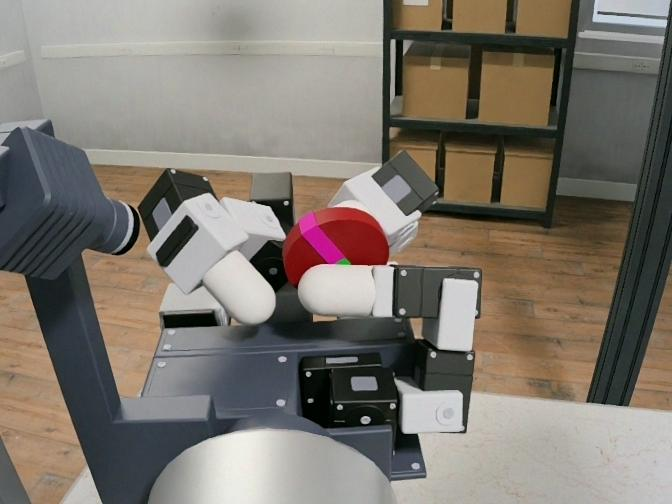

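Scene clock: 1138.27 s.
end_effector_position=(+0.7101, -0.0064, +0.5384) hand_goal=(+0.026, +0.886, -0.906, -0.006, -0.616, -0.800, +0.100, -1.000, +0.754, +0.000, +0.576, +0.696, +0.748, -0.072, -0.708, -0.786) hand_measured=(+0.092, +0.902, -0.872, +0.004, -0.614, -0.800, +0.102, -0.998, +0.760, +0.000, +0.576, +0.696, +0.762, -0.080, -0.726, -0.844) hand_current_ma=(+180, +20, +65, +11, +1, +0, +1, +2, +7, +0, +0, +0, +18, -11, -38, -217) hand_state=(blocked, goal, blocked, goal, goal, goal, goal, goal, goal, goal, goal, goal, goal, goal, goal, blocked) hand_current_limit=0.40 hand_speed=0.00 end_effector_quat_wxyz=(+0.692, +0.708, +0.103, +0.093)
Joint positions: [0.308 0.392 1.773 -1.542 1.588 -0.977]
Joint torques (N m): [-2.31 -70.06 -30.98 -1.33 1.08 -0.04]
Hand target: +0.7101, -0.0064, +0.5384; +0.692, +0.708, +0.103, +0.093
Off the commanded pose: 0.000 m, 0 deg.
Step readings (end_effector_position):
0: (+0.7101, -0.0064, +0.5384)
1: (+0.7101, -0.0064, +0.5384)
2: (+0.7101, -0.0064, +0.5384)
4: (+0.7101, -0.0064, +0.5384)
8: (+0.7101, -0.0064, +0.5384)
15: (+0.7101, -0.0064, +0.5384)
16: (+0.7101, -0.0064, +0.5384)
17: (+0.7101, -0.0064, +0.5384)
19: (+0.7101, -0.0064, +0.5384)
23: (+0.7101, -0.0064, +0.5384)
30: (+0.7101, -0.0064, +0.5384)
31: (+0.7101, -0.0064, +0.5384)
32: (+0.7101, -0.0064, +0.5384)
34: (+0.7101, -0.0064, +0.5384)
38: (+0.7101, -0.0064, +0.5384)
45: (+0.7101, -0.0064, +0.5384)
46: (+0.7101, -0.0064, +0.5384)
47: (+0.7101, -0.0064, +0.5384)
49: (+0.7101, -0.0064, +0.5384)
53: (+0.7101, -0.0064, +0.5384)
60: (+0.7101, -0.0064, +0.5384)
61: (+0.7101, -0.0064, +0.5384)
62: (+0.7101, -0.0064, +0.5384)
64: (+0.7101, -0.0064, +0.5384)
68: (+0.7101, -0.0064, +0.5384)
75: (+0.7101, -0.0064, +0.5384)
76: (+0.7101, -0.0064, +0.5384)
77: (+0.7101, -0.0064, +0.5384)
79: (+0.7101, -0.0064, +0.5384)
83: (+0.7101, -0.0064, +0.5384)
90: (+0.7101, -0.0064, +0.5384)
91: (+0.7101, -0.0064, +0.5384)
92: (+0.7101, -0.0064, +0.5384)
94: (+0.7101, -0.0064, +0.5384)
98: (+0.7101, -0.0064, +0.5384)
105: (+0.7101, -0.0064, +0.5384)
106: (+0.7101, -0.0064, +0.5384)
107: (+0.7101, -0.0064, +0.5384)
109: (+0.7101, -0.0064, +0.5384)
113: (+0.7101, -0.0064, +0.5384)
120: (+0.7101, -0.0064, +0.5384)
121: (+0.7101, -0.0064, +0.5384)
122: (+0.7101, -0.0064, +0.5384)
124: (+0.7101, -0.0064, +0.5384)
128: (+0.7101, -0.0064, +0.5384)
135: (+0.7101, -0.0064, +0.5384)
136: (+0.7101, -0.0064, +0.5384)
137: (+0.7101, -0.0064, +0.5384)
139: (+0.7101, -0.0064, +0.5384)
143: (+0.7101, -0.0064, +0.5384)
150: (+0.7101, -0.0064, +0.5384)
151: (+0.7101, -0.0064, +0.5384)
152: (+0.7101, -0.0064, +0.5384)
154: (+0.7101, -0.0064, +0.5384)
158: (+0.7101, -0.0064, +0.5384)
165: (+0.7101, -0.0064, +0.5384)
166: (+0.7101, -0.0064, +0.5384)
167: (+0.7101, -0.0064, +0.5384)
169: (+0.7101, -0.0064, +0.5384)
173: (+0.7101, -0.0064, +0.5384)
180: (+0.7101, -0.0064, +0.5384)
Images, in order (width x height): cam_stand 672x504.

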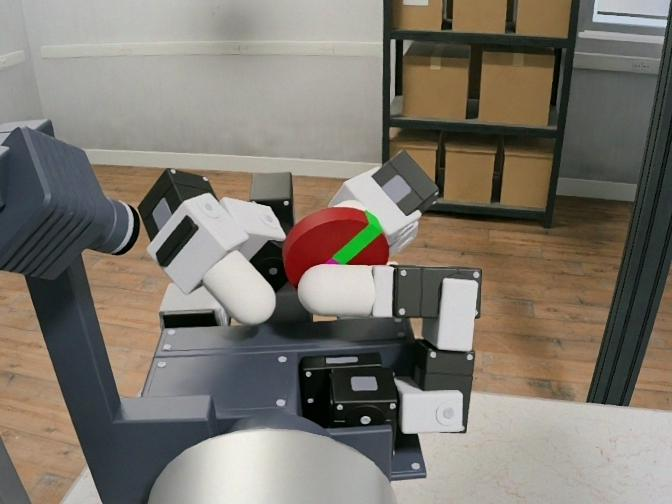

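Scene clock: 1144.47 s.
end_effector_position=(+0.7101, -0.0064, +0.5384) hand_goal=(+0.026, +0.886, -0.906, -0.006, -0.616, -0.800, +0.100, -1.000, +0.754, +0.000, +0.576, +0.696, +0.748, -0.072, -0.708, -0.786) hand_measured=(+0.092, +0.902, -0.872, +0.004, -0.614, -0.800, +0.102, -0.998, +0.760, +0.000, +0.576, +0.696, +0.762, -0.080, -0.726, -0.846) hand_current_ma=(+180, +20, +66, +12, +1, +0, +1, +2, +7, +0, +0, +0, +18, -11, -38, -217) hand_state=(blocked, goal, blocked, goal, goal, goal, goal, goal, goal, goal, goal, goal, goal, goal, goal, blocked) hand_current_limit=0.40 hand_speed=0.00 end_effector_quat_wxyz=(+0.692, +0.708, +0.103, +0.093)
Joint positions: [0.308 0.392 1.773 -1.542 1.588 -0.977]
Joint torques (N m): [-2.6 -70.18 -31.02 -1.31 1.1 -0.07]
Hand target: +0.7101, -0.0064, +0.5384; +0.692, +0.708, +0.103, +0.093
Off the commanded pose: 0.000 m, 0 deg.
Step readings (end_effector_position):
0: (+0.7101, -0.0064, +0.5384)
1: (+0.7101, -0.0064, +0.5384)
2: (+0.7101, -0.0064, +0.5384)
4: (+0.7101, -0.0064, +0.5384)
8: (+0.7101, -0.0064, +0.5384)
15: (+0.7101, -0.0064, +0.5384)
16: (+0.7101, -0.0064, +0.5384)
17: (+0.7101, -0.0064, +0.5384)
19: (+0.7101, -0.0064, +0.5384)
23: (+0.7101, -0.0064, +0.5384)
30: (+0.7101, -0.0064, +0.5384)
31: (+0.7101, -0.0064, +0.5384)
32: (+0.7101, -0.0064, +0.5384)
34: (+0.7101, -0.0064, +0.5384)
38: (+0.7101, -0.0064, +0.5384)
45: (+0.7101, -0.0064, +0.5384)
46: (+0.7101, -0.0064, +0.5384)
47: (+0.7101, -0.0064, +0.5384)
49: (+0.7101, -0.0064, +0.5384)
53: (+0.7101, -0.0064, +0.5384)
60: (+0.7101, -0.0064, +0.5384)
61: (+0.7101, -0.0064, +0.5384)
62: (+0.7101, -0.0064, +0.5384)
64: (+0.7101, -0.0064, +0.5384)
68: (+0.7101, -0.0064, +0.5384)
75: (+0.7101, -0.0064, +0.5384)
76: (+0.7101, -0.0064, +0.5384)
77: (+0.7101, -0.0064, +0.5384)
79: (+0.7101, -0.0064, +0.5384)
83: (+0.7101, -0.0064, +0.5384)
90: (+0.7101, -0.0064, +0.5384)
91: (+0.7101, -0.0064, +0.5384)
92: (+0.7101, -0.0064, +0.5384)
94: (+0.7101, -0.0064, +0.5384)
98: (+0.7101, -0.0064, +0.5384)
105: (+0.7101, -0.0064, +0.5384)
106: (+0.7101, -0.0064, +0.5384)
107: (+0.7101, -0.0064, +0.5384)
109: (+0.7101, -0.0064, +0.5384)
113: (+0.7101, -0.0064, +0.5384)
120: (+0.7101, -0.0064, +0.5384)
121: (+0.7101, -0.0064, +0.5384)
122: (+0.7101, -0.0064, +0.5384)
124: (+0.7101, -0.0064, +0.5384)
128: (+0.7101, -0.0064, +0.5384)
135: (+0.7101, -0.0064, +0.5384)
136: (+0.7101, -0.0064, +0.5384)
137: (+0.7101, -0.0064, +0.5384)
139: (+0.7101, -0.0064, +0.5384)
143: (+0.7101, -0.0064, +0.5384)
150: (+0.7101, -0.0064, +0.5384)
151: (+0.7101, -0.0064, +0.5384)
152: (+0.7101, -0.0064, +0.5384)
154: (+0.7101, -0.0064, +0.5384)
158: (+0.7101, -0.0064, +0.5384)
165: (+0.7101, -0.0064, +0.5384)
166: (+0.7101, -0.0064, +0.5384)
167: (+0.7101, -0.0064, +0.5384)
169: (+0.7101, -0.0064, +0.5384)
173: (+0.7101, -0.0064, +0.5384)
180: (+0.7101, -0.0064, +0.5384)
Images, in order (width x height): cam_stand 672x504.

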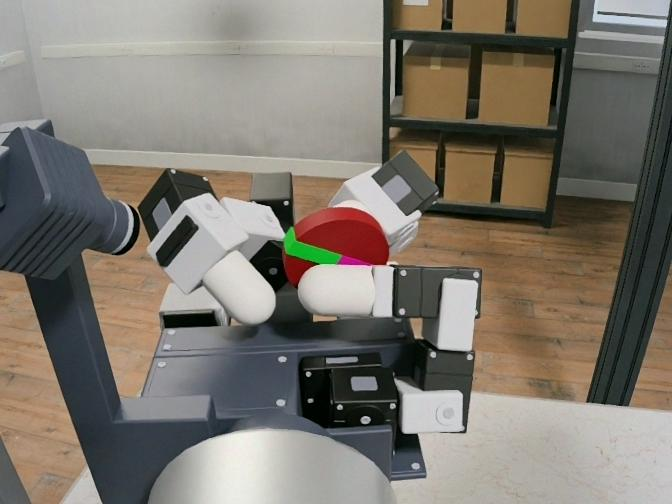

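Scene clock: 1150.67 s.
end_effector_position=(+0.7101, -0.0064, +0.5384) hand_goal=(+0.026, +0.886, -0.906, -0.006, -0.616, -0.800, +0.100, -1.000, +0.754, +0.000, +0.576, +0.696, +0.748, -0.072, -0.708, -0.786) hand_measured=(+0.092, +0.902, -0.872, +0.004, -0.614, -0.800, +0.102, -0.998, +0.760, +0.000, +0.576, +0.696, +0.762, -0.080, -0.726, -0.844) hand_current_ma=(+180, +20, +65, +11, +1, +0, +1, +2, +7, +0, +0, +0, +18, -11, -38, -217) hand_state=(blocked, goal, blocked, goal, goal, goal, goal, goal, goal, goal, goal, goal, goal, goal, goal, blocked) hand_current_limit=0.40 hand_speed=0.00 end_effector_quat_wxyz=(+0.692, +0.708, +0.103, +0.093)
Joint positions: [0.308 0.392 1.773 -1.542 1.588 -0.977]
Joint torques (N m): [-2.35 -70.13 -30.98 -1.33 1.13 -0.05]
Hand target: +0.7101, -0.0064, +0.5384; +0.692, +0.708, +0.103, +0.093
Off the commanded pose: 0.000 m, 0 deg.
Step readings (end_effector_position):
0: (+0.7101, -0.0064, +0.5384)
1: (+0.7101, -0.0064, +0.5384)
2: (+0.7101, -0.0064, +0.5384)
4: (+0.7101, -0.0064, +0.5384)
8: (+0.7101, -0.0064, +0.5384)
15: (+0.7101, -0.0064, +0.5384)
16: (+0.7101, -0.0064, +0.5384)
17: (+0.7101, -0.0064, +0.5384)
19: (+0.7101, -0.0064, +0.5384)
23: (+0.7101, -0.0064, +0.5384)
30: (+0.7101, -0.0064, +0.5384)
31: (+0.7101, -0.0064, +0.5384)
32: (+0.7101, -0.0064, +0.5384)
34: (+0.7101, -0.0064, +0.5384)
38: (+0.7101, -0.0064, +0.5384)
45: (+0.7101, -0.0064, +0.5384)
46: (+0.7101, -0.0064, +0.5384)
47: (+0.7101, -0.0064, +0.5384)
49: (+0.7101, -0.0064, +0.5384)
53: (+0.7101, -0.0064, +0.5384)
60: (+0.7101, -0.0064, +0.5384)
61: (+0.7101, -0.0064, +0.5384)
62: (+0.7101, -0.0064, +0.5384)
64: (+0.7101, -0.0064, +0.5384)
68: (+0.7101, -0.0064, +0.5384)
75: (+0.7101, -0.0064, +0.5384)
76: (+0.7101, -0.0064, +0.5384)
77: (+0.7101, -0.0064, +0.5384)
79: (+0.7101, -0.0064, +0.5384)
83: (+0.7101, -0.0064, +0.5384)
90: (+0.7101, -0.0064, +0.5384)
91: (+0.7101, -0.0064, +0.5384)
92: (+0.7101, -0.0064, +0.5384)
94: (+0.7101, -0.0064, +0.5384)
98: (+0.7101, -0.0064, +0.5384)
105: (+0.7101, -0.0064, +0.5384)
106: (+0.7101, -0.0064, +0.5384)
107: (+0.7101, -0.0064, +0.5384)
109: (+0.7101, -0.0064, +0.5384)
113: (+0.7101, -0.0064, +0.5384)
120: (+0.7101, -0.0064, +0.5384)
121: (+0.7101, -0.0064, +0.5384)
122: (+0.7101, -0.0064, +0.5384)
124: (+0.7101, -0.0064, +0.5384)
128: (+0.7101, -0.0064, +0.5384)
135: (+0.7101, -0.0064, +0.5384)
136: (+0.7101, -0.0064, +0.5384)
137: (+0.7101, -0.0064, +0.5384)
139: (+0.7101, -0.0064, +0.5384)
143: (+0.7101, -0.0064, +0.5384)
150: (+0.7101, -0.0064, +0.5384)
151: (+0.7101, -0.0064, +0.5384)
152: (+0.7101, -0.0064, +0.5384)
154: (+0.7101, -0.0064, +0.5384)
158: (+0.7101, -0.0064, +0.5384)
165: (+0.7101, -0.0064, +0.5384)
166: (+0.7101, -0.0064, +0.5384)
167: (+0.7101, -0.0064, +0.5384)
169: (+0.7101, -0.0064, +0.5384)
173: (+0.7101, -0.0064, +0.5384)
180: (+0.7101, -0.0064, +0.5384)
Images, in order (width x height): cam_stand 672x504, cam_wrist 672x504.

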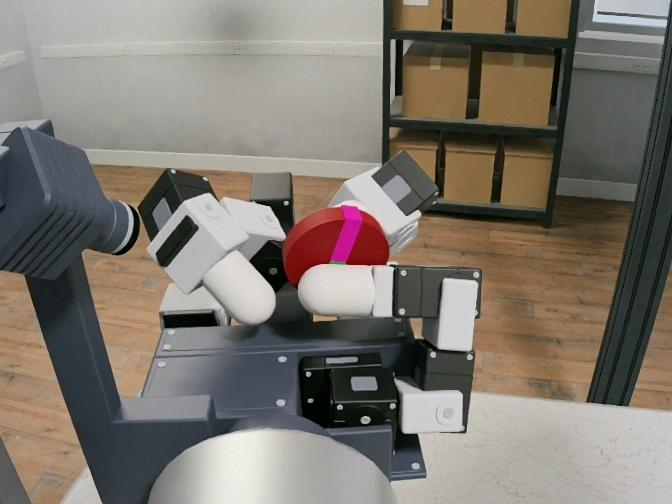

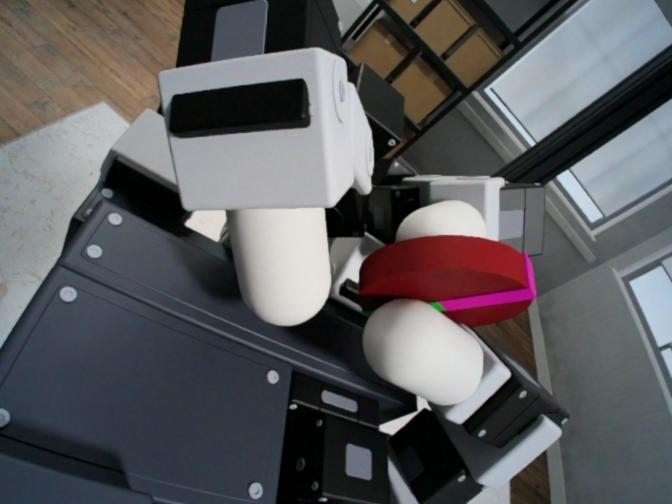

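>>> {"method": "execute_actions", "body": {
  "actions": [
    [[0,0,0,0,0,0,0.026,0.886,-0.906,-0.006,-0.616,-0.7,0.9,-0.4,0.754,0,0.576,0.696,0.748,-0.072,-0.708,-0.786,0.4,0]],
    [[0,0,0,0,0,0,0.026,0.886,-0.906,-0.006,-0.616,0.14,0.9,-0.5,0.754,0,0.576,0.696,0.748,-0.072,-0.708,-0.786,0.4,0]],
    [[0,0,0,0,0,0,0.026,0.886,-0.906,-0.006,-0.616,0.06,0.65,-1.0,0.754,0,0.576,0.696,0.748,-0.072,-0.708,-0.786,0.4,-0.6]],
    [[0,0,0,0,0,0,0.026,0.886,-0.906,-0.006,-0.616,-0.02,0.3,-1.0,0.754,0,0.576,0.696,0.748,-0.072,-0.708,-0.786,0.4,-0.6]],
    [[0,0,0,0,0,0,0.026,0.886,-0.906,-0.006,-0.616,-0.03,0.05,-1.0,0.754,0,0.576,0.696,0.748,-0.072,-0.708,-0.786,0.4,-0.6]],
    [[0,0,0,0,0,0,0.026,0.886,-0.906,-0.006,-0.616,-0.8,0.1,-1,0.754,0,0.576,0.696,0.748,-0.072,-0.708,-0.786,0.4,0]],
    [[0,0,0,0,0,0,0.026,0.886,-0.906,-0.006,-0.616,-0.7,0.9,-0.4,0.754,0,0.576,0.696,0.748,-0.072,-0.708,-0.786,0.4,0]],
    [[0,0,0,0,0,0,0.026,0.886,-0.906,-0.006,-0.616,0.14,0.9,-0.5,0.754,0,0.576,0.696,0.748,-0.072,-0.708,-0.786,0.4,0]],
    [[0,0,0,0,0,0,0.026,0.886,-0.906,-0.006,-0.616,0.06,0.65,-1.0,0.754,0,0.576,0.696,0.748,-0.072,-0.708,-0.786,0.4,-0.6]],
    [[0,0,0,0,0,0,0.026,0.886,-0.906,-0.006,-0.616,-0.02,0.3,-1.0,0.754,0,0.576,0.696,0.748,-0.072,-0.708,-0.786,0.4,-0.6]],
    [[0,0,0,0,0,0,0.026,0.886,-0.906,-0.006,-0.616,-0.03,0.05,-1.0,0.754,0,0.576,0.696,0.748,-0.072,-0.708,-0.786,0.4,-0.6]],
    [[0,0,0,0,0,0,0.026,0.886,-0.906,-0.006,-0.616,-0.8,0.1,-1,0.754,0,0.576,0.696,0.748,-0.072,-0.708,-0.786,0.4,0]]
  ]
}}

>>> {"method": "execute_actions", "body": {
  "actions": [
    [[0,0,0,0,0,0,0.026,0.886,-0.906,-0.006,-0.616,-0.7,0.9,-0.4,0.754,0,0.576,0.696,0.748,-0.072,-0.708,-0.786,0.4,0]],
    [[0,0,0,0,0,0,0.026,0.886,-0.906,-0.006,-0.616,0.14,0.9,-0.5,0.754,0,0.576,0.696,0.748,-0.072,-0.708,-0.786,0.4,0]],
    [[0,0,0,0,0,0,0.026,0.886,-0.906,-0.006,-0.616,0.06,0.65,-1.0,0.754,0,0.576,0.696,0.748,-0.072,-0.708,-0.786,0.4,-0.6]],
    [[0,0,0,0,0,0,0.026,0.886,-0.906,-0.006,-0.616,-0.02,0.3,-1.0,0.754,0,0.576,0.696,0.748,-0.072,-0.708,-0.786,0.4,-0.6]],
    [[0,0,0,0,0,0,0.026,0.886,-0.906,-0.006,-0.616,-0.03,0.05,-1.0,0.754,0,0.576,0.696,0.748,-0.072,-0.708,-0.786,0.4,-0.6]],
    [[0,0,0,0,0,0,0.026,0.886,-0.906,-0.006,-0.616,-0.8,0.1,-1,0.754,0,0.576,0.696,0.748,-0.072,-0.708,-0.786,0.4,0]]
  ],
  "cameras": ["cam_stand","cam_wrist"]
}}

Scene clock: 1188.27 s.
end_effector_position=(+0.7101, -0.0064, +0.5384) hand_goal=(+0.026, +0.886, -0.906, -0.006, -0.616, -0.800, +0.100, -1.000, +0.754, +0.000, +0.576, +0.696, +0.748, -0.072, -0.708, -0.786) hand_measured=(+0.092, +0.902, -0.872, +0.004, -0.614, -0.800, +0.102, -0.998, +0.760, +0.000, +0.576, +0.696, +0.762, -0.080, -0.726, -0.846) hand_current_ma=(+180, +20, +65, +11, +1, +0, +1, +2, +7, +0, +0, +0, +19, -11, -38, -218) hand_state=(blocked, goal, blocked, goal, goal, goal, goal, goal, goal, goal, goal, goal, goal, goal, goal, blocked) hand_current_limit=0.40 hand_speed=0.00 end_effector_quat_wxyz=(+0.692, +0.708, +0.103, +0.093)
Joint positions: [0.308 0.392 1.773 -1.542 1.588 -0.977]
Joint torques (N m): [-2.47 -70.14 -31.01 -1.3 1.12 -0.05]
Hand target: +0.7101, -0.0064, +0.5384; +0.692, +0.708, +0.103, +0.093
Off the commanded pose: 0.000 m, 0 deg.
Step readings (end_effector_position):
0: (+0.7101, -0.0064, +0.5384)
1: (+0.7101, -0.0064, +0.5384)
2: (+0.7101, -0.0064, +0.5384)
4: (+0.7101, -0.0064, +0.5384)
8: (+0.7101, -0.0064, +0.5384)
15: (+0.7101, -0.0064, +0.5384)
16: (+0.7101, -0.0064, +0.5384)
17: (+0.7101, -0.0064, +0.5384)
19: (+0.7101, -0.0064, +0.5384)
23: (+0.7101, -0.0064, +0.5384)
30: (+0.7101, -0.0064, +0.5384)
31: (+0.7101, -0.0064, +0.5384)
32: (+0.7101, -0.0064, +0.5384)
34: (+0.7101, -0.0064, +0.5384)
38: (+0.7101, -0.0064, +0.5384)
45: (+0.7101, -0.0064, +0.5384)
46: (+0.7101, -0.0064, +0.5384)
47: (+0.7101, -0.0064, +0.5384)
49: (+0.7101, -0.0064, +0.5384)
53: (+0.7101, -0.0064, +0.5384)
60: (+0.7101, -0.0064, +0.5384)
61: (+0.7101, -0.0064, +0.5384)
62: (+0.7101, -0.0064, +0.5384)
64: (+0.7101, -0.0064, +0.5384)
68: (+0.7101, -0.0064, +0.5384)
75: (+0.7101, -0.0064, +0.5384)
76: (+0.7101, -0.0064, +0.5384)
77: (+0.7101, -0.0064, +0.5384)
79: (+0.7101, -0.0064, +0.5384)
83: (+0.7101, -0.0064, +0.5384)
90: (+0.7101, -0.0064, +0.5384)
91: (+0.7101, -0.0064, +0.5384)
92: (+0.7101, -0.0064, +0.5384)
94: (+0.7101, -0.0064, +0.5384)
98: (+0.7101, -0.0064, +0.5384)
105: (+0.7101, -0.0064, +0.5384)
106: (+0.7101, -0.0064, +0.5384)
107: (+0.7101, -0.0064, +0.5384)
109: (+0.7101, -0.0064, +0.5384)
113: (+0.7101, -0.0064, +0.5384)
120: (+0.7101, -0.0064, +0.5384)
121: (+0.7101, -0.0064, +0.5384)
122: (+0.7101, -0.0064, +0.5384)
124: (+0.7101, -0.0064, +0.5384)
128: (+0.7101, -0.0064, +0.5384)
135: (+0.7101, -0.0064, +0.5384)
136: (+0.7101, -0.0064, +0.5384)
137: (+0.7101, -0.0064, +0.5384)
139: (+0.7101, -0.0064, +0.5384)
143: (+0.7101, -0.0064, +0.5384)
150: (+0.7101, -0.0064, +0.5384)
151: (+0.7101, -0.0064, +0.5384)
152: (+0.7101, -0.0064, +0.5384)
154: (+0.7101, -0.0064, +0.5384)
158: (+0.7101, -0.0064, +0.5384)
165: (+0.7101, -0.0064, +0.5384)
166: (+0.7101, -0.0064, +0.5384)
167: (+0.7101, -0.0064, +0.5384)
169: (+0.7101, -0.0064, +0.5384)
173: (+0.7101, -0.0064, +0.5384)
180: (+0.7101, -0.0064, +0.5384)

Scene clock: 1191.47 s.
end_effector_position=(+0.7101, -0.0064, +0.5384) hand_goal=(+0.026, +0.886, -0.906, -0.006, -0.616, -0.800, +0.100, -1.000, +0.754, +0.000, +0.576, +0.696, +0.748, -0.072, -0.708, -0.786) hand_measured=(+0.092, +0.902, -0.872, +0.004, -0.614, -0.800, +0.102, -0.998, +0.760, +0.000, +0.576, +0.696, +0.762, -0.080, -0.726, -0.846) hand_current_ma=(+180, +20, +64, +11, +1, +0, +1, +2, +7, +0, +0, +0, +19, -11, -37, -218) hand_state=(blocked, goal, blocked, goal, goal, goal, goal, goal, goal, goal, goal, goal, goal, goal, goal, blocked) hand_current_limit=0.40 hand_speed=0.00 end_effector_quat_wxyz=(+0.692, +0.708, +0.103, +0.093)
Joint positions: [0.308 0.392 1.773 -1.542 1.588 -0.977]
Joint torques (N m): [-2.34 -69.8 -30.97 -1.37 1.13 -0.05]
Hand target: +0.7101, -0.0064, +0.5384; +0.692, +0.708, +0.103, +0.093
Off the commanded pose: 0.000 m, 0 deg.
Step readings (end_effector_position):
0: (+0.7101, -0.0064, +0.5384)
1: (+0.7101, -0.0064, +0.5384)
2: (+0.7101, -0.0064, +0.5384)
4: (+0.7101, -0.0064, +0.5384)
8: (+0.7101, -0.0064, +0.5384)
15: (+0.7101, -0.0064, +0.5384)
16: (+0.7101, -0.0064, +0.5384)
17: (+0.7101, -0.0064, +0.5384)
19: (+0.7101, -0.0064, +0.5384)
23: (+0.7101, -0.0064, +0.5384)
30: (+0.7101, -0.0064, +0.5384)
31: (+0.7101, -0.0064, +0.5384)
32: (+0.7101, -0.0064, +0.5384)
34: (+0.7101, -0.0064, +0.5384)
38: (+0.7101, -0.0064, +0.5384)
45: (+0.7101, -0.0064, +0.5384)
46: (+0.7101, -0.0064, +0.5384)
47: (+0.7101, -0.0064, +0.5384)
49: (+0.7101, -0.0064, +0.5384)
53: (+0.7101, -0.0064, +0.5384)
60: (+0.7101, -0.0064, +0.5384)
61: (+0.7101, -0.0064, +0.5384)
62: (+0.7101, -0.0064, +0.5384)
64: (+0.7101, -0.0064, +0.5384)
68: (+0.7101, -0.0064, +0.5384)
75: (+0.7101, -0.0064, +0.5384)
76: (+0.7101, -0.0064, +0.5384)
77: (+0.7101, -0.0064, +0.5384)
79: (+0.7101, -0.0064, +0.5384)
83: (+0.7101, -0.0064, +0.5384)
90: (+0.7101, -0.0064, +0.5384)
Images, in order (width x height): cam_stand 672x504, cam_wrist 672x504.

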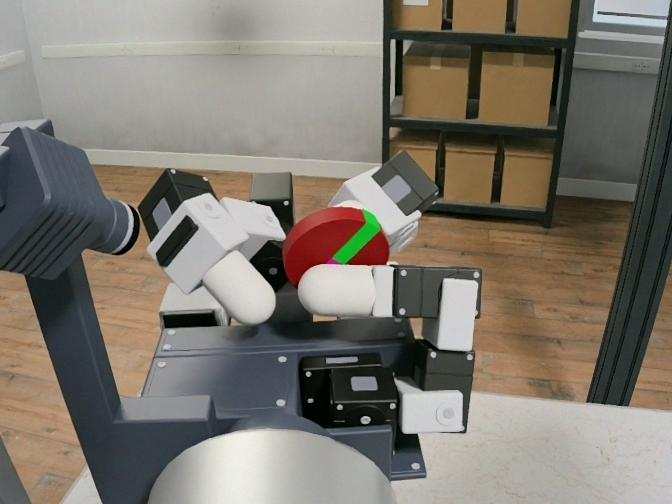

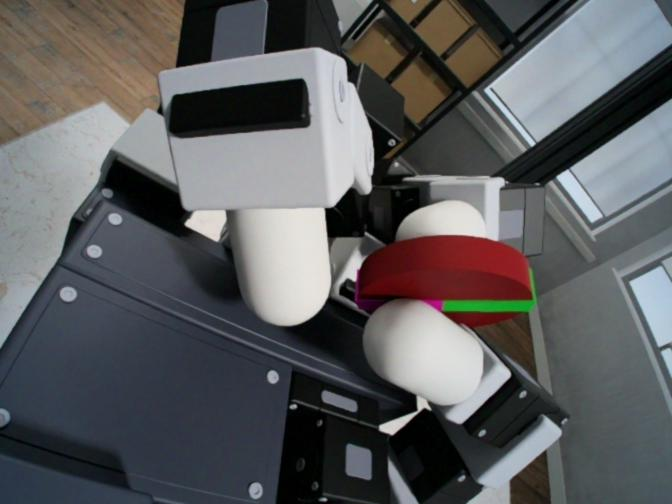

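>>> {"method": "execute_actions", "body": {
  "actions": [
    [[0,0,0,0,0,0,0.026,0.886,-0.906,-0.006,-0.616,-0.7,0.9,-0.4,0.754,0,0.576,0.696,0.748,-0.072,-0.708,-0.786,0.4,0]],
    [[0,0,0,0,0,0,0.026,0.886,-0.906,-0.006,-0.616,0.14,0.9,-0.5,0.754,0,0.576,0.696,0.748,-0.072,-0.708,-0.786,0.4,0]],
    [[0,0,0,0,0,0,0.026,0.886,-0.906,-0.006,-0.616,0.06,0.65,-1.0,0.754,0,0.576,0.696,0.748,-0.072,-0.708,-0.786,0.4,-0.6]],
    [[0,0,0,0,0,0,0.026,0.886,-0.906,-0.006,-0.616,-0.02,0.3,-1.0,0.754,0,0.576,0.696,0.748,-0.072,-0.708,-0.786,0.4,-0.6]],
    [[0,0,0,0,0,0,0.026,0.886,-0.906,-0.006,-0.616,-0.03,0.05,-1.0,0.754,0,0.576,0.696,0.748,-0.072,-0.708,-0.786,0.4,-0.6]],
    [[0,0,0,0,0,0,0.026,0.886,-0.906,-0.006,-0.616,-0.8,0.1,-1,0.754,0,0.576,0.696,0.748,-0.072,-0.708,-0.786,0.4,0]]
  ],
  "cameras": ["cam_stand","cam_wrist"]
}}

>>> {"method": "zoom_image", "body": {
  "camera": "cam_stand",
  "region": [260, 180, 420, 320]
}}

Scene clock: 1211.90 s.
end_effector_position=(+0.7101, -0.0064, +0.5384) hand_goal=(+0.026, +0.886, -0.906, -0.006, -0.616, -0.800, +0.100, -1.000, +0.754, +0.000, +0.576, +0.696, +0.748, -0.072, -0.708, -0.786) hand_measured=(+0.092, +0.902, -0.872, +0.004, -0.614, -0.800, +0.102, -0.998, +0.760, +0.000, +0.576, +0.696, +0.762, -0.080, -0.726, -0.846) hand_current_ma=(+180, +20, +65, +11, +1, +0, +1, +2, +7, +0, +0, +0, +18, -11, -37, -218) hand_state=(blocked, goal, blocked, goal, goal, goal, goal, goal, goal, goal, goal, goal, goal, goal, goal, blocked) hand_current_limit=0.40 hand_speed=0.00 end_effector_quat_wxyz=(+0.692, +0.708, +0.103, +0.093)
Joint positions: [0.308 0.392 1.773 -1.542 1.588 -0.977]
Joint torques (N m): [-2.42 -69.94 -30.96 -1.36 1.14 -0.04]
Hand target: +0.7101, -0.0064, +0.5384; +0.692, +0.708, +0.103, +0.093
Off the commanded pose: 0.000 m, 0 deg.
Step readings (end_effector_position):
0: (+0.7101, -0.0064, +0.5384)
1: (+0.7101, -0.0064, +0.5384)
2: (+0.7101, -0.0064, +0.5384)
4: (+0.7101, -0.0064, +0.5384)
8: (+0.7101, -0.0064, +0.5384)
15: (+0.7101, -0.0064, +0.5384)
16: (+0.7101, -0.0064, +0.5384)
17: (+0.7101, -0.0064, +0.5384)
19: (+0.7101, -0.0064, +0.5384)
23: (+0.7101, -0.0064, +0.5384)
30: (+0.7101, -0.0064, +0.5384)
31: (+0.7101, -0.0064, +0.5384)
32: (+0.7101, -0.0064, +0.5384)
34: (+0.7101, -0.0064, +0.5384)
38: (+0.7101, -0.0064, +0.5384)
45: (+0.7101, -0.0064, +0.5384)
46: (+0.7101, -0.0064, +0.5384)
47: (+0.7101, -0.0064, +0.5384)
49: (+0.7101, -0.0064, +0.5384)
53: (+0.7101, -0.0064, +0.5384)
60: (+0.7101, -0.0064, +0.5384)
61: (+0.7101, -0.0064, +0.5384)
62: (+0.7101, -0.0064, +0.5384)
64: (+0.7101, -0.0064, +0.5384)
68: (+0.7101, -0.0064, +0.5384)
75: (+0.7101, -0.0064, +0.5384)
76: (+0.7101, -0.0064, +0.5384)
77: (+0.7101, -0.0064, +0.5384)
79: (+0.7101, -0.0064, +0.5384)
83: (+0.7101, -0.0064, +0.5384)
90: (+0.7101, -0.0064, +0.5384)
Images, in order (width x height): cam_stand 672x504, cam_wrist 672x504.

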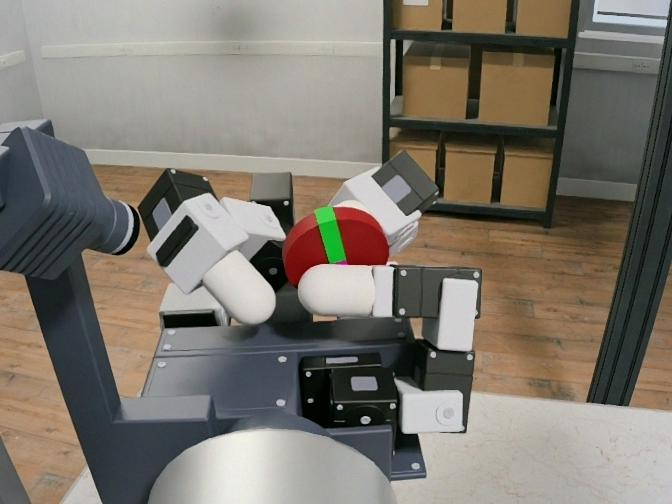

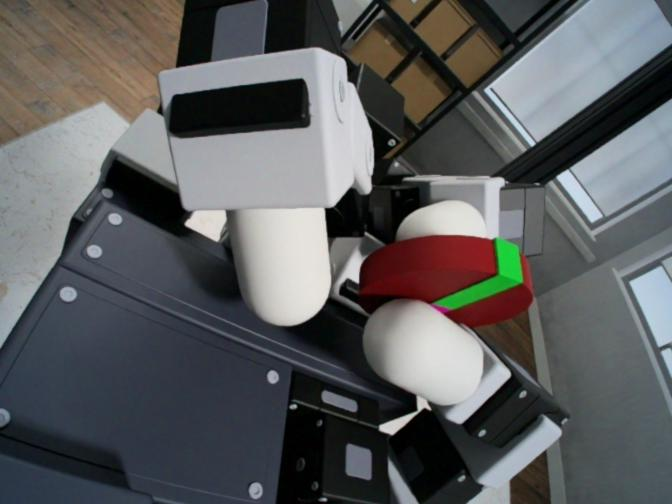

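Scaled by 3.150 from the camera's 672x504 image, which has a finer 960x720 frame.

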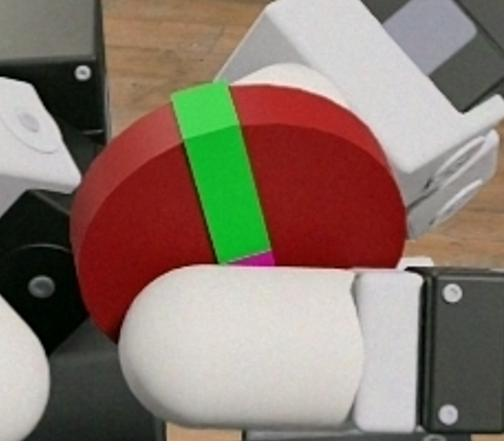

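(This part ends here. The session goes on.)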